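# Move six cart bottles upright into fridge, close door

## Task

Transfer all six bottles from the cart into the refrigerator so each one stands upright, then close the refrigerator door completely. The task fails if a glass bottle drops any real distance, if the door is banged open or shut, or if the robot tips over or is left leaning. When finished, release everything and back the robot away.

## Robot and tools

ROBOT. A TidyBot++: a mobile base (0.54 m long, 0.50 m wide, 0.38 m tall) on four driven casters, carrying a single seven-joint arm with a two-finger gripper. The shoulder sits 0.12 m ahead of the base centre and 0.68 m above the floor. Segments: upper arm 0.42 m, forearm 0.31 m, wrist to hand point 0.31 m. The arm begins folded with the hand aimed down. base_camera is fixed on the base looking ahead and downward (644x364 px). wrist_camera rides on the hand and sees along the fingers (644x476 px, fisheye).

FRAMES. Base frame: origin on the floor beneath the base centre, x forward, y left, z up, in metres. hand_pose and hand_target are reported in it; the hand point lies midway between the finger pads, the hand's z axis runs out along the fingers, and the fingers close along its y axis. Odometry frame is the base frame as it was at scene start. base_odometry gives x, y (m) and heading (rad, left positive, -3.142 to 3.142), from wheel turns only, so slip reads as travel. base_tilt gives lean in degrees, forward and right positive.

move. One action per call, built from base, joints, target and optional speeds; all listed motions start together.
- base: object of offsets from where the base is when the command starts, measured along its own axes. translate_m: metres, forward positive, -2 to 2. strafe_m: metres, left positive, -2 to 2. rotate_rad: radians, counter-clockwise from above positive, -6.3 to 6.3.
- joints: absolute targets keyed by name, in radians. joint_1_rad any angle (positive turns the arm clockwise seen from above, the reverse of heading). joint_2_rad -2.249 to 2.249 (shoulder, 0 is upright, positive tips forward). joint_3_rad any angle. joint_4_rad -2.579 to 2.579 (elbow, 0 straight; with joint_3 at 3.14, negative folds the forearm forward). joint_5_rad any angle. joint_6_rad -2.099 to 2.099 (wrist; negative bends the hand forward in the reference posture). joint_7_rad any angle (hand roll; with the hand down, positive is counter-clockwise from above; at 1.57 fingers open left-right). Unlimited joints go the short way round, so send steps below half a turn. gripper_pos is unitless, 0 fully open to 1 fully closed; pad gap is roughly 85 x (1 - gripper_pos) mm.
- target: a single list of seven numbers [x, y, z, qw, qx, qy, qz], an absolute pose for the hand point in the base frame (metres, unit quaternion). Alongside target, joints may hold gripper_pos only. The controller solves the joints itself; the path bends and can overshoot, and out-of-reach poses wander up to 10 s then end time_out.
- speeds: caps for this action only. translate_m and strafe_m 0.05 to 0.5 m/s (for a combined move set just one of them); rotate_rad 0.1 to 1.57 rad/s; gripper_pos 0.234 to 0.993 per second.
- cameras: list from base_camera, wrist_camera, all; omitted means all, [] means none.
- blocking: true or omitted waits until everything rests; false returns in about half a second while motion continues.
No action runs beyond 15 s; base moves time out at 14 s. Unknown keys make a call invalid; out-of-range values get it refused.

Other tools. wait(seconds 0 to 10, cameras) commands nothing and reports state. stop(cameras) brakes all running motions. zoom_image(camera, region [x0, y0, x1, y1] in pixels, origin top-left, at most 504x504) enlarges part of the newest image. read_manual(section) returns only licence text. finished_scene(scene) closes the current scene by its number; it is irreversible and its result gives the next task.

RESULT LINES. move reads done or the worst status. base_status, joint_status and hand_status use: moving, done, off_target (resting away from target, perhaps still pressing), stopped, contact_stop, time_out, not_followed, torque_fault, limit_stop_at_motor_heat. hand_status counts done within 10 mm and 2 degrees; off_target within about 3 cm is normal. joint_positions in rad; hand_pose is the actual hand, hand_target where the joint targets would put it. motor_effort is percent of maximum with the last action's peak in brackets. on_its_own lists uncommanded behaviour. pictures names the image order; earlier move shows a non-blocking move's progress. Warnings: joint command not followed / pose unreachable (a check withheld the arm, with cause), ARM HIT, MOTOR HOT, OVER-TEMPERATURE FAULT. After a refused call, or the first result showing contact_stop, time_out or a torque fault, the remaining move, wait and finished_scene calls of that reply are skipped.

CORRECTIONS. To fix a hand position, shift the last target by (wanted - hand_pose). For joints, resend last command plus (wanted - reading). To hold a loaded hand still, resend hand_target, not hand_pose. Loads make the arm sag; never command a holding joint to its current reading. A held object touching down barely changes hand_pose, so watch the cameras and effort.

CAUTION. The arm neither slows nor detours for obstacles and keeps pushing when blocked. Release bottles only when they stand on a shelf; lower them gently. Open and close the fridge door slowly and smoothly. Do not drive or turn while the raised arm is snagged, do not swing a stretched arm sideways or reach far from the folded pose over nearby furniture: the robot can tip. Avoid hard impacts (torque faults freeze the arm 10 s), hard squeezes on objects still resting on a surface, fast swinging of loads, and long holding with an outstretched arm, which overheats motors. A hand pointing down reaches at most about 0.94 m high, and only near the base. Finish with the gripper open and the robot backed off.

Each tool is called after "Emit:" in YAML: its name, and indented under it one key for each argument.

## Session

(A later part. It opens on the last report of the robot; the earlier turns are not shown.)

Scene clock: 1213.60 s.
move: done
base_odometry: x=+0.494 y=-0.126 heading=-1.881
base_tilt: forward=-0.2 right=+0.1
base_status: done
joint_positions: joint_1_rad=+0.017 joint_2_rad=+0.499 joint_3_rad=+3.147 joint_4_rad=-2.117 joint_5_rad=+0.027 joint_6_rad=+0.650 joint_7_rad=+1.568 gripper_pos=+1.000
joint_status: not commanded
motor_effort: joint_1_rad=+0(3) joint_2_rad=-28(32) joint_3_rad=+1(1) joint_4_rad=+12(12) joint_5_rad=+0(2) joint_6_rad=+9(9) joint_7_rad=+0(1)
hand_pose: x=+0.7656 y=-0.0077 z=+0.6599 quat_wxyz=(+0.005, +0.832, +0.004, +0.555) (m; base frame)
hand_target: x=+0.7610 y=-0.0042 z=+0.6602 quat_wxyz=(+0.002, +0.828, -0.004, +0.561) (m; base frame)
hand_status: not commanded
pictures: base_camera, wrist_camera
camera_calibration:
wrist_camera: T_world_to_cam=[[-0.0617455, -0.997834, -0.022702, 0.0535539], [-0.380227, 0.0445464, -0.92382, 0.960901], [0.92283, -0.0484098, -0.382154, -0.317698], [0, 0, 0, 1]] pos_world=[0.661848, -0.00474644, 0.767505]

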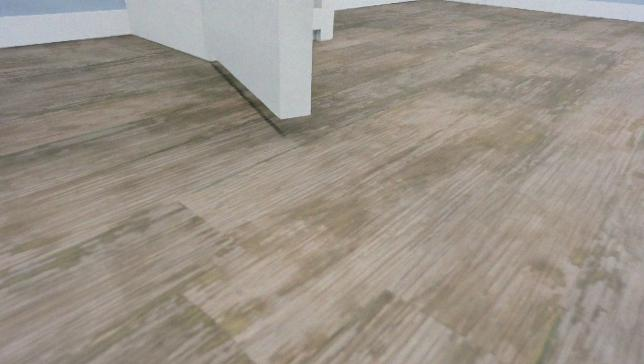

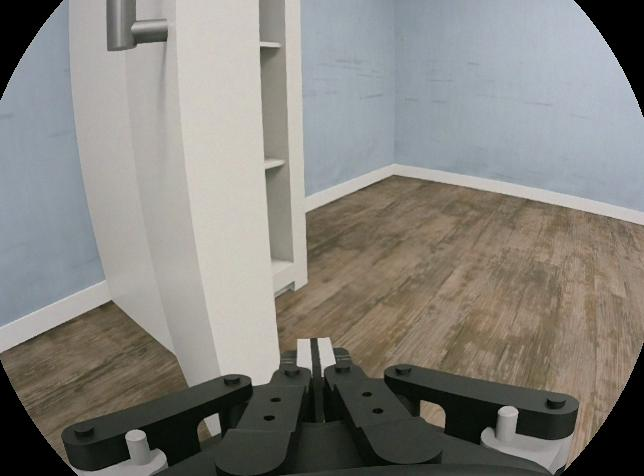

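Emit:
move:
  base: {"strafe_m":0.195}
  speeds: {"strafe_m":0.25}
  cameras: []

Emit:
move:
  base: {"translate_m":0.18}
  speeds: {"translate_m":0.2}
  cameras: ["base_camera","wrist_camera"]

Scene clock: 1224.60 s.
move: done
base_odometry: x=+0.680 y=-0.186 heading=-1.881
base_tilt: forward=-0.2 right=+0.1
base_status: done
joint_positions: joint_1_rad=+0.014 joint_2_rad=+0.499 joint_3_rad=+3.146 joint_4_rad=-2.117 joint_5_rad=+0.027 joint_6_rad=+0.651 joint_7_rad=+1.568 gripper_pos=+1.000
joint_status: not commanded
motor_effort: joint_1_rad=+0(4) joint_2_rad=-28(29) joint_3_rad=+0(2) joint_4_rad=+11(11) joint_5_rad=+0(2) joint_6_rad=+9(9) joint_7_rad=+1(1)
hand_pose: x=+0.7656 y=-0.0050 z=+0.6599 quat_wxyz=(+0.004, +0.832, +0.006, +0.555) (m; base frame)
hand_target: x=+0.7610 y=-0.0042 z=+0.6602 quat_wxyz=(+0.002, +0.828, -0.004, +0.561) (m; base frame)
hand_status: not commanded
pictures: none
No camera images: "cameras" was empty.

Scene clock: 1226.23 s.
move: done
base_odometry: x=+0.626 y=-0.357 heading=-1.880
base_tilt: forward=-0.2 right=+0.1
base_status: done
joint_positions: joint_1_rad=+0.014 joint_2_rad=+0.499 joint_3_rad=+3.146 joint_4_rad=-2.118 joint_5_rad=+0.027 joint_6_rad=+0.651 joint_7_rad=+1.568 gripper_pos=+1.000
joint_status: not commanded
motor_effort: joint_1_rad=+0(1) joint_2_rad=-28(31) joint_3_rad=+0(1) joint_4_rad=+11(12) joint_5_rad=+1(2) joint_6_rad=+9(10) joint_7_rad=+1(1)
hand_pose: x=+0.7652 y=-0.0050 z=+0.6597 quat_wxyz=(+0.004, +0.832, +0.006, +0.555) (m; base frame)
hand_target: x=+0.7610 y=-0.0042 z=+0.6602 quat_wxyz=(+0.002, +0.828, -0.004, +0.561) (m; base frame)
hand_status: not commanded
pictures: base_camera, wrist_camera
camera_calibration:
wrist_camera: T_world_to_cam=[[-0.0576672, -0.998066, -0.0232115, 0.053395], [-0.380532, 0.0434698, -0.923746, 0.960662], [0.922968, -0.0444371, -0.382303, -0.317257], [0, 0, 0, 1]] pos_world=[0.66146, -0.00256603, 0.767358]

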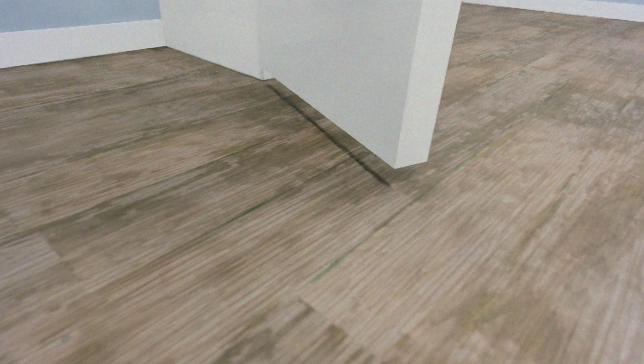

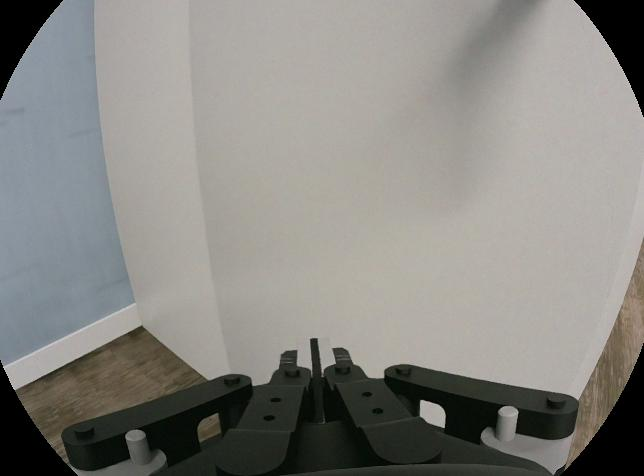

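Emit:
move:
  base: {"translate_m":0.293,"strafe_m":-0.256}
  speeds: {"translate_m":0.1}
  cameras: ["base_camera","wrist_camera"]

Emit:
wait:
  seconds: 3

Scene clock: 1233.87 s.
move: done
base_odometry: x=+0.293 y=-0.559 heading=-1.880
base_tilt: forward=-0.2 right=+0.1
base_status: done
joint_positions: joint_1_rad=+0.003 joint_2_rad=+0.498 joint_3_rad=+3.134 joint_4_rad=-2.132 joint_5_rad=+0.027 joint_6_rad=+0.656 joint_7_rad=+1.568 gripper_pos=+1.000
joint_status: not commanded
motor_effort: joint_1_rad=+0(4) joint_2_rad=-28(30) joint_3_rad=+0(4) joint_4_rad=+11(15) joint_5_rad=+0(2) joint_6_rad=+9(11) joint_7_rad=+0(1)
hand_pose: x=+0.7601 y=+0.0091 z=+0.6551 quat_wxyz=(-0.004, +0.834, +0.013, +0.551) (m; base frame)
hand_target: x=+0.7610 y=-0.0042 z=+0.6602 quat_wxyz=(+0.002, +0.828, -0.004, +0.561) (m; base frame)
hand_status: not commanded
pictures: base_camera, wrist_camera
camera_calibration:
wrist_camera: T_world_to_cam=[[-0.0363149, -0.998927, -0.0287336, 0.0544425], [-0.389668, 0.0406309, -0.920059, 0.958451], [0.920239, -0.0222153, -0.390725, -0.306262], [0, 0, 0, 1]] pos_world=[0.657289, 0.00863762, 0.763732]

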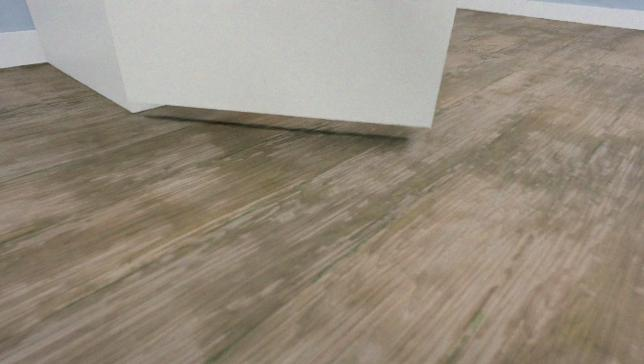

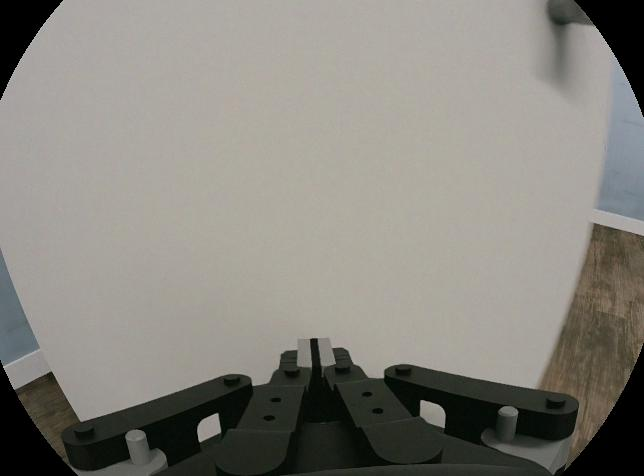

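Scene clock: 1236.87 s.
base_odometry: x=+0.293 y=-0.559 heading=-1.880
base_tilt: forward=-0.2 right=+0.1
base_status: done
joint_positions: joint_1_rad=+0.003 joint_2_rad=+0.498 joint_3_rad=+3.134 joint_4_rad=-2.132 joint_5_rad=+0.027 joint_6_rad=+0.656 joint_7_rad=+1.568 gripper_pos=+1.000
joint_status: not commanded
motor_effort: joint_1_rad=+0(4) joint_2_rad=-28(30) joint_3_rad=+0(4) joint_4_rad=+11(15) joint_5_rad=+1(2) joint_6_rad=+9(11) joint_7_rad=+0(1)
hand_pose: x=+0.7601 y=+0.0091 z=+0.6551 quat_wxyz=(-0.004, +0.834, +0.013, +0.551) (m; base frame)
hand_target: x=+0.7610 y=-0.0042 z=+0.6602 quat_wxyz=(+0.002, +0.828, -0.004, +0.561) (m; base frame)
hand_status: not commanded
wait: 3.00 s; at rest by 0.27 s
pictures: base_camera, wrist_camera
camera_calibration:
wrist_camera: T_world_to_cam=[[-0.0363149, -0.998927, -0.0287336, 0.0544425], [-0.389668, 0.0406309, -0.920059, 0.958451], [0.920239, -0.0222153, -0.390725, -0.306262], [0, 0, 0, 1]] pos_world=[0.657289, 0.00863762, 0.763732]

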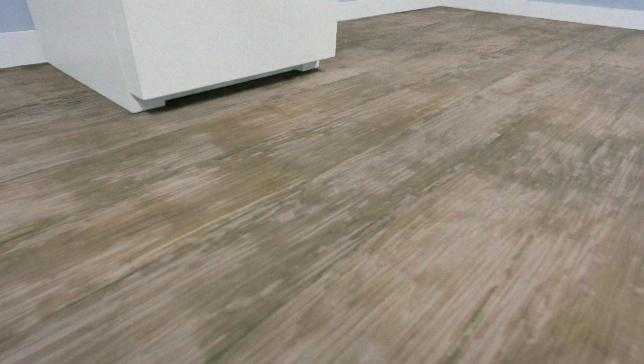

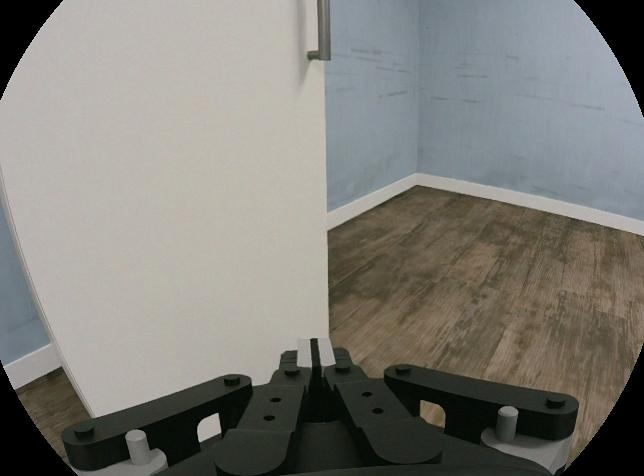

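Emit:
move:
  base: {"translate_m":0.488,"strafe_m":-0.106}
  speeds: {"translate_m":0.2}
  cameras: ["base_camera","wrist_camera"]

Emit:
move:
  base: {"translate_m":0.05,"strafe_m":0.05}
  speeds: {"translate_m":0.05}
  cameras: ["base_camera","wrist_camera"]

Scene clock: 1248.10 s.
move: done
base_odometry: x=+0.043 y=-0.992 heading=-1.880
base_tilt: forward=-0.2 right=+0.1
base_status: done
joint_positions: joint_1_rad=+0.003 joint_2_rad=+0.498 joint_3_rad=+3.134 joint_4_rad=-2.132 joint_5_rad=+0.027 joint_6_rad=+0.656 joint_7_rad=+1.568 gripper_pos=+1.000
joint_status: not commanded
motor_effort: joint_1_rad=+0(3) joint_2_rad=-29(30) joint_3_rad=+0(2) joint_4_rad=+11(12) joint_5_rad=+1(2) joint_6_rad=+9(10) joint_7_rad=+0(1)
hand_pose: x=+0.7600 y=+0.0091 z=+0.6552 quat_wxyz=(-0.004, +0.834, +0.013, +0.551) (m; base frame)
hand_target: x=+0.7610 y=-0.0042 z=+0.6602 quat_wxyz=(+0.002, +0.828, -0.004, +0.561) (m; base frame)
hand_status: not commanded
pictures: base_camera, wrist_camera
camera_calibration:
wrist_camera: T_world_to_cam=[[-0.0363099, -0.998927, -0.0287399, 0.0544452], [-0.38953, 0.0406315, -0.920117, 0.958459], [0.920298, -0.0222142, -0.390588, -0.306351], [0, 0, 0, 1]] pos_world=[0.65726, 0.00863781, 0.763802]

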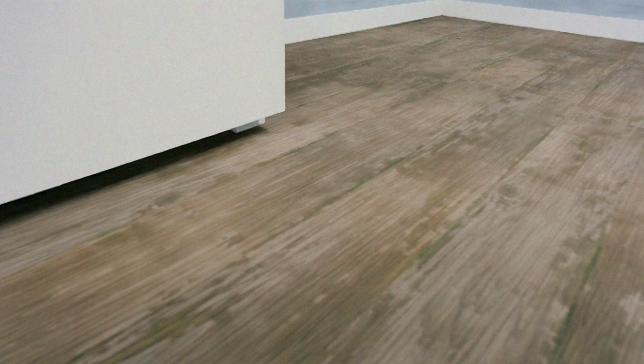

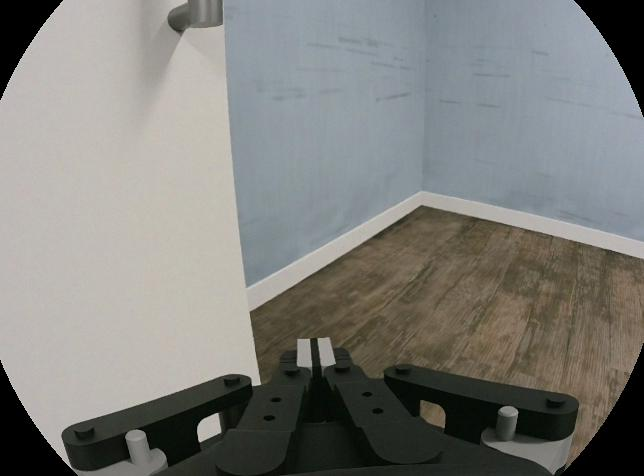

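Scene clock: 1249.97 s.
move: done
base_odometry: x=+0.075 y=-1.055 heading=-1.880
base_tilt: forward=-0.2 right=+0.1
base_status: done
joint_positions: joint_1_rad=+0.004 joint_2_rad=+0.498 joint_3_rad=+3.134 joint_4_rad=-2.132 joint_5_rad=+0.027 joint_6_rad=+0.656 joint_7_rad=+1.568 gripper_pos=+1.000
joint_status: not commanded
motor_effort: joint_1_rad=+0(2) joint_2_rad=-28(29) joint_3_rad=+0(2) joint_4_rad=+11(12) joint_5_rad=+1(2) joint_6_rad=+9(9) joint_7_rad=+0(1)
hand_pose: x=+0.7600 y=+0.0086 z=+0.6552 quat_wxyz=(-0.004, +0.834, +0.013, +0.551) (m; base frame)
hand_target: x=+0.7610 y=-0.0042 z=+0.6602 quat_wxyz=(+0.002, +0.828, -0.004, +0.561) (m; base frame)
hand_status: not commanded
pictures: base_camera, wrist_camera
camera_calibration:
wrist_camera: T_world_to_cam=[[-0.0370855, -0.998904, -0.0285576, 0.0544132], [-0.389499, 0.040766, -0.920124, 0.95846], [0.92028, -0.0230001, -0.390584, -0.306356], [0, 0, 0, 1]] pos_world=[0.657271, 0.00823482, 0.763798]

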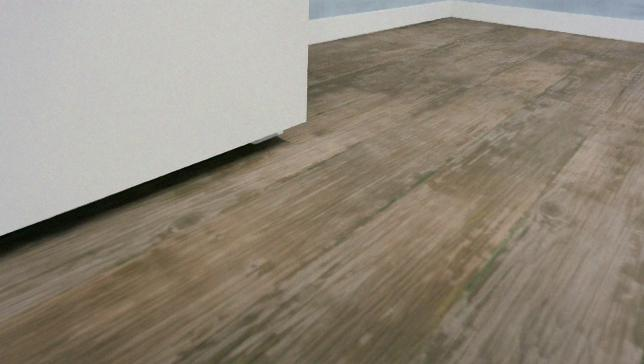

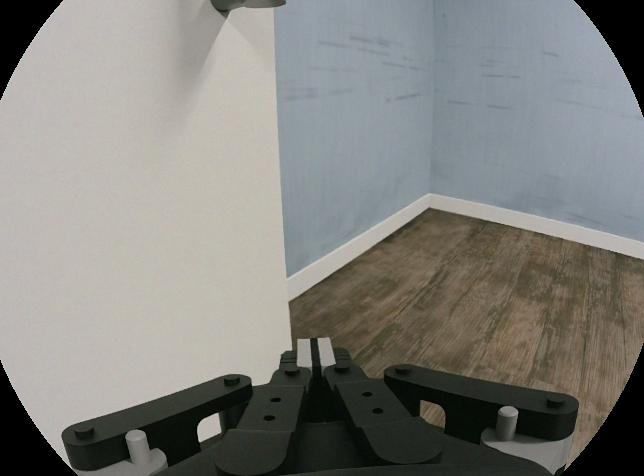

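Emit:
move:
  base: {"translate_m":0.015,"strafe_m":0.06}
  speeds: {"translate_m":0.05}
  cameras: ["base_camera","wrist_camera"]

Emit:
move:
  base: {"translate_m":0.035,"strafe_m":0.035}
  speeds: {"translate_m":0.05}
  cameras: ["base_camera","wrist_camera"]

Scene clock: 1258.93 s.
move: done
base_odometry: x=+0.128 y=-1.088 heading=-1.880
base_tilt: forward=-0.2 right=+0.1
base_status: done
joint_positions: joint_1_rad=+0.005 joint_2_rad=+0.498 joint_3_rad=+3.135 joint_4_rad=-2.132 joint_5_rad=+0.027 joint_6_rad=+0.656 joint_7_rad=+1.568 gripper_pos=+1.000
joint_status: not commanded
motor_effort: joint_1_rad=+0(3) joint_2_rad=-28(30) joint_3_rad=+0(2) joint_4_rad=+11(12) joint_5_rad=+1(2) joint_6_rad=+9(9) joint_7_rad=+0(1)
hand_pose: x=+0.7601 y=+0.0073 z=+0.6552 quat_wxyz=(-0.003, +0.834, +0.012, +0.551) (m; base frame)
hand_target: x=+0.7610 y=-0.0042 z=+0.6602 quat_wxyz=(+0.002, +0.828, -0.004, +0.561) (m; base frame)
hand_status: not commanded
pictures: base_camera, wrist_camera
camera_calibration:
wrist_camera: T_world_to_cam=[[-0.0390195, -0.99884, -0.0282108, 0.0544066], [-0.389365, 0.0411991, -0.920161, 0.958451], [0.920256, -0.0249199, -0.390521, -0.306419], [0, 0, 0, 1]] pos_world=[0.657294, 0.00722024, 0.763802]

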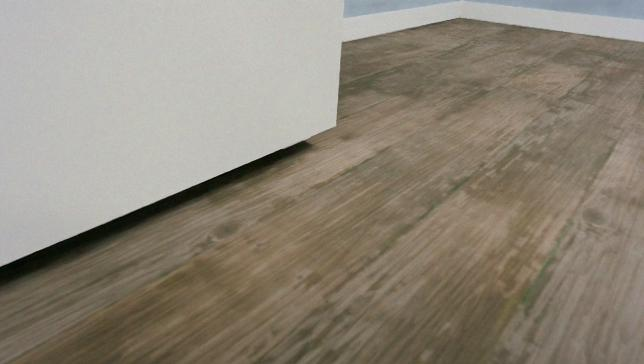

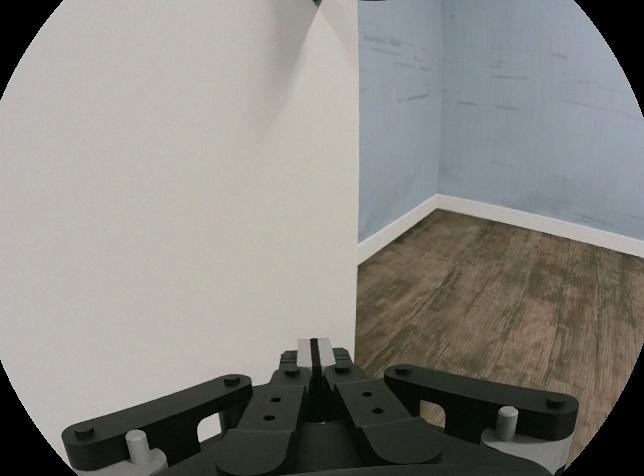

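Scene clock: 1260.37 s.
move: done
base_odometry: x=+0.151 y=-1.132 heading=-1.880
base_tilt: forward=-0.2 right=+0.1
base_status: done
joint_positions: joint_1_rad=+0.006 joint_2_rad=+0.498 joint_3_rad=+3.135 joint_4_rad=-2.132 joint_5_rad=+0.027 joint_6_rad=+0.657 joint_7_rad=+1.568 gripper_pos=+1.000
joint_status: not commanded
motor_effort: joint_1_rad=+0(3) joint_2_rad=-28(31) joint_3_rad=+0(2) joint_4_rad=+11(12) joint_5_rad=+1(2) joint_6_rad=+9(9) joint_7_rad=+0(1)
hand_pose: x=+0.7601 y=+0.0067 z=+0.6554 quat_wxyz=(-0.003, +0.834, +0.012, +0.551) (m; base frame)
hand_target: x=+0.7610 y=-0.0042 z=+0.6602 quat_wxyz=(+0.002, +0.828, -0.004, +0.561) (m; base frame)
hand_status: not commanded
pictures: base_camera, wrist_camera
camera_calibration:
wrist_camera: T_world_to_cam=[[-0.0398966, -0.998811, -0.0280132, 0.0543755], [-0.389083, 0.0413521, -0.920274, 0.958459], [0.920338, -0.0258163, -0.39027, -0.306633], [0, 0, 0, 1]] pos_world=[0.657295, 0.00676043, 0.763899]

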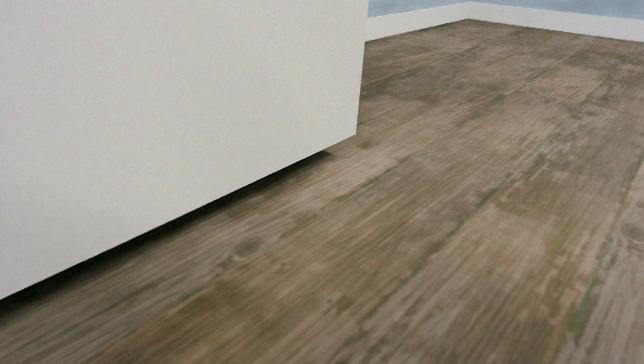

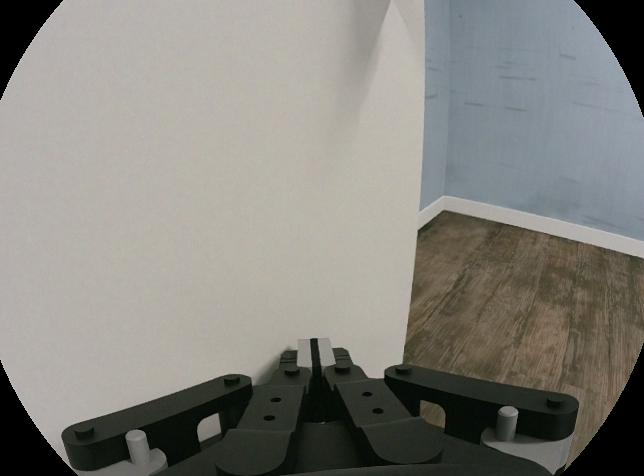

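Emit:
move:
  base: {"translate_m":0.022,"strafe_m":0.022}
  speeds: {"translate_m":0.05}
  cameras: ["wrist_camera"]

Emit:
move:
  base: {"translate_m":0.022,"strafe_m":0.022}
  speeds: {"translate_m":0.05}
  cameras: ["base_camera","wrist_camera"]

Scene clock: 1265.97 s.
move: done
base_odometry: x=+0.165 y=-1.159 heading=-1.880
base_tilt: forward=-0.2 right=+0.1
base_status: done
joint_positions: joint_1_rad=+0.032 joint_2_rad=+0.498 joint_3_rad=+3.157 joint_4_rad=-2.147 joint_5_rad=+0.025 joint_6_rad=+0.657 joint_7_rad=+1.568 gripper_pos=+1.000
joint_status: not commanded
motor_effort: joint_1_rad=-4(7) joint_2_rad=-28(29) joint_3_rad=-4(6) joint_4_rad=+14(16) joint_5_rad=+3(5) joint_6_rad=+11(12) joint_7_rad=+0(1)
hand_pose: x=+0.7540 y=-0.0230 z=+0.6489 quat_wxyz=(+0.014, +0.838, -0.006, +0.545) (m; base frame)
hand_target: x=+0.7610 y=-0.0042 z=+0.6602 quat_wxyz=(+0.002, +0.828, -0.004, +0.561) (m; base frame)
hand_status: not commanded
pictures: wrist_camera
camera_calibration:
wrist_camera: T_world_to_cam=[[-0.087682, -0.99599, -0.0177508, 0.0536536], [-0.40038, 0.051553, -0.914898, 0.956652], [0.912145, -0.0731131, -0.403294, -0.290763], [0, 0, 0, 1]] pos_world=[0.652946, -0.0171383, 0.758928]

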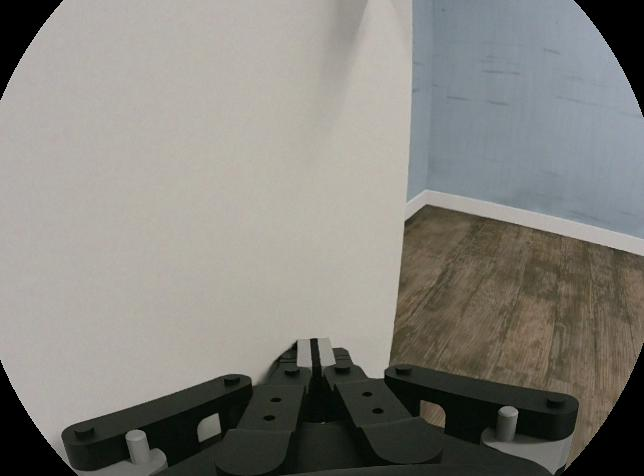

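Scene clock: 1267.00 s.
move: done
base_odometry: x=+0.180 y=-1.186 heading=-1.880
base_tilt: forward=-0.2 right=+0.1
base_status: done
joint_positions: joint_1_rad=+0.061 joint_2_rad=+0.491 joint_3_rad=+3.177 joint_4_rad=-2.172 joint_5_rad=+0.018 joint_6_rad=+0.657 joint_7_rad=+1.568 gripper_pos=+1.000
joint_status: not commanded
motor_effort: joint_1_rad=-9(11) joint_2_rad=-26(30) joint_3_rad=-8(10) joint_4_rad=+17(21) joint_5_rad=+5(7) joint_6_rad=+11(13) joint_7_rad=+0(1)
hand_pose: x=+0.7423 y=-0.0534 z=+0.6420 quat_wxyz=(+0.030, +0.843, -0.026, +0.537) (m; base frame)
hand_target: x=+0.7610 y=-0.0042 z=+0.6602 quat_wxyz=(+0.002, +0.828, -0.004, +0.561) (m; base frame)
hand_status: not commanded
pictures: base_camera, wrist_camera
camera_calibration:
wrist_camera: T_world_to_cam=[[-0.140727, -0.989986, -0.0111028, 0.0576406], [-0.414541, 0.069104, -0.907403, 0.953858], [0.899084, -0.123094, -0.420115, -0.267225], [0, 0, 0, 1]] pos_world=[0.643782, -0.0417456, 0.753909]

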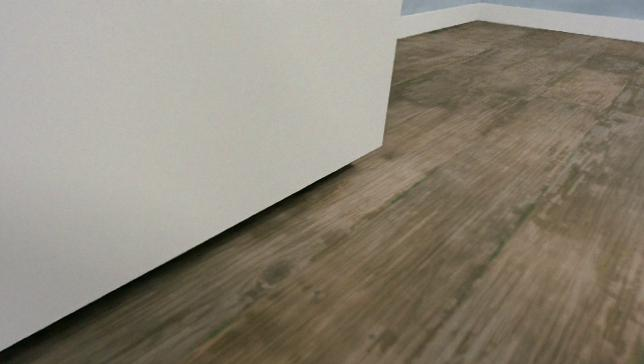

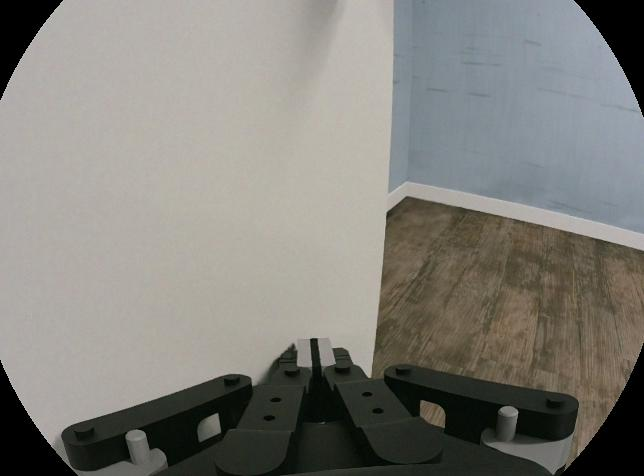

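Firmly resisted: closed. Back off.

Emit:
move:
  base: {"translate_m":-0.35,"strafe_m":-0.25}
  speeds: {"translate_m":0.2}
  cameras: ["base_camera","wrist_camera"]

Emit:
zoom_image:
  camera: "wrist_camera"
  region: [0, 0, 450, 400]

Scene clock: 1276.07 s.
move: done
base_odometry: x=+0.048 y=-0.777 heading=-1.881
base_tilt: forward=-0.2 right=+0.1
base_status: done
joint_positions: joint_1_rad=+0.015 joint_2_rad=+0.494 joint_3_rad=+3.143 joint_4_rad=-2.160 joint_5_rad=+0.018 joint_6_rad=+0.658 joint_7_rad=+1.568 gripper_pos=+1.000
joint_status: not commanded
motor_effort: joint_1_rad=+0(9) joint_2_rad=-27(31) joint_3_rad=+0(7) joint_4_rad=+11(16) joint_5_rad=+1(4) joint_6_rad=+8(10) joint_7_rad=+0(1)
hand_pose: x=+0.7495 y=-0.0055 z=+0.6464 quat_wxyz=(+0.003, +0.840, +0.001, +0.542) (m; base frame)
hand_target: x=+0.7610 y=-0.0042 z=+0.6602 quat_wxyz=(+0.002, +0.828, -0.004, +0.561) (m; base frame)
hand_status: not commanded
pictures: base_camera, wrist_camera
camera_calibration:
wrist_camera: T_world_to_cam=[[-0.0649842, -0.997497, -0.0278608, 0.0601804], [-0.40781, 0.0520288, -0.911583, 0.955063], [0.910751, -0.0478766, -0.41017, -0.28076], [0, 0, 0, 1]] pos_world=[0.649098, -0.00310285, 0.757136]

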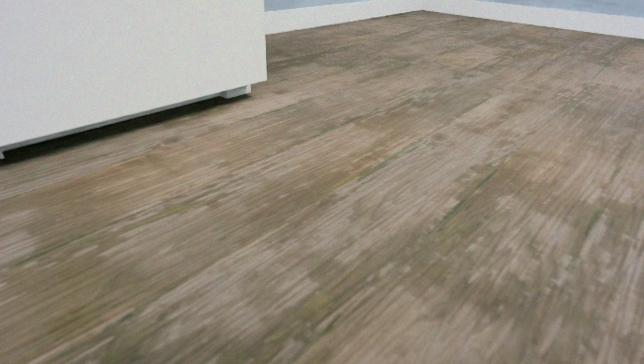

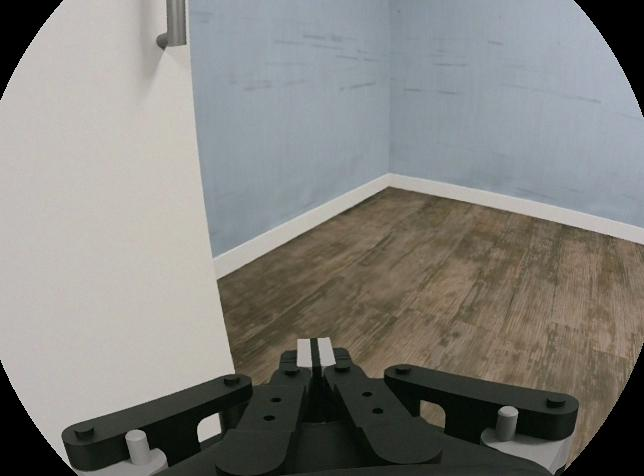

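Scaled by 1.120.

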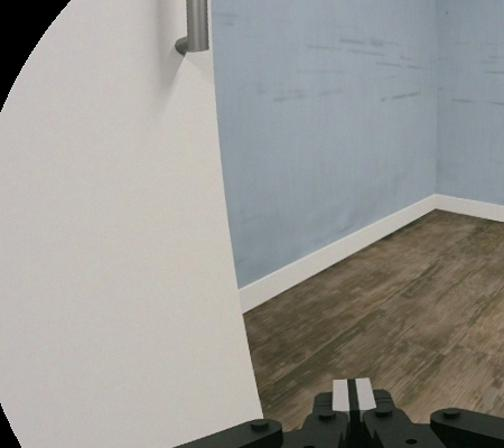

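Emit:
finished_scene:
  scene: 2

The scene is finished: the task was done.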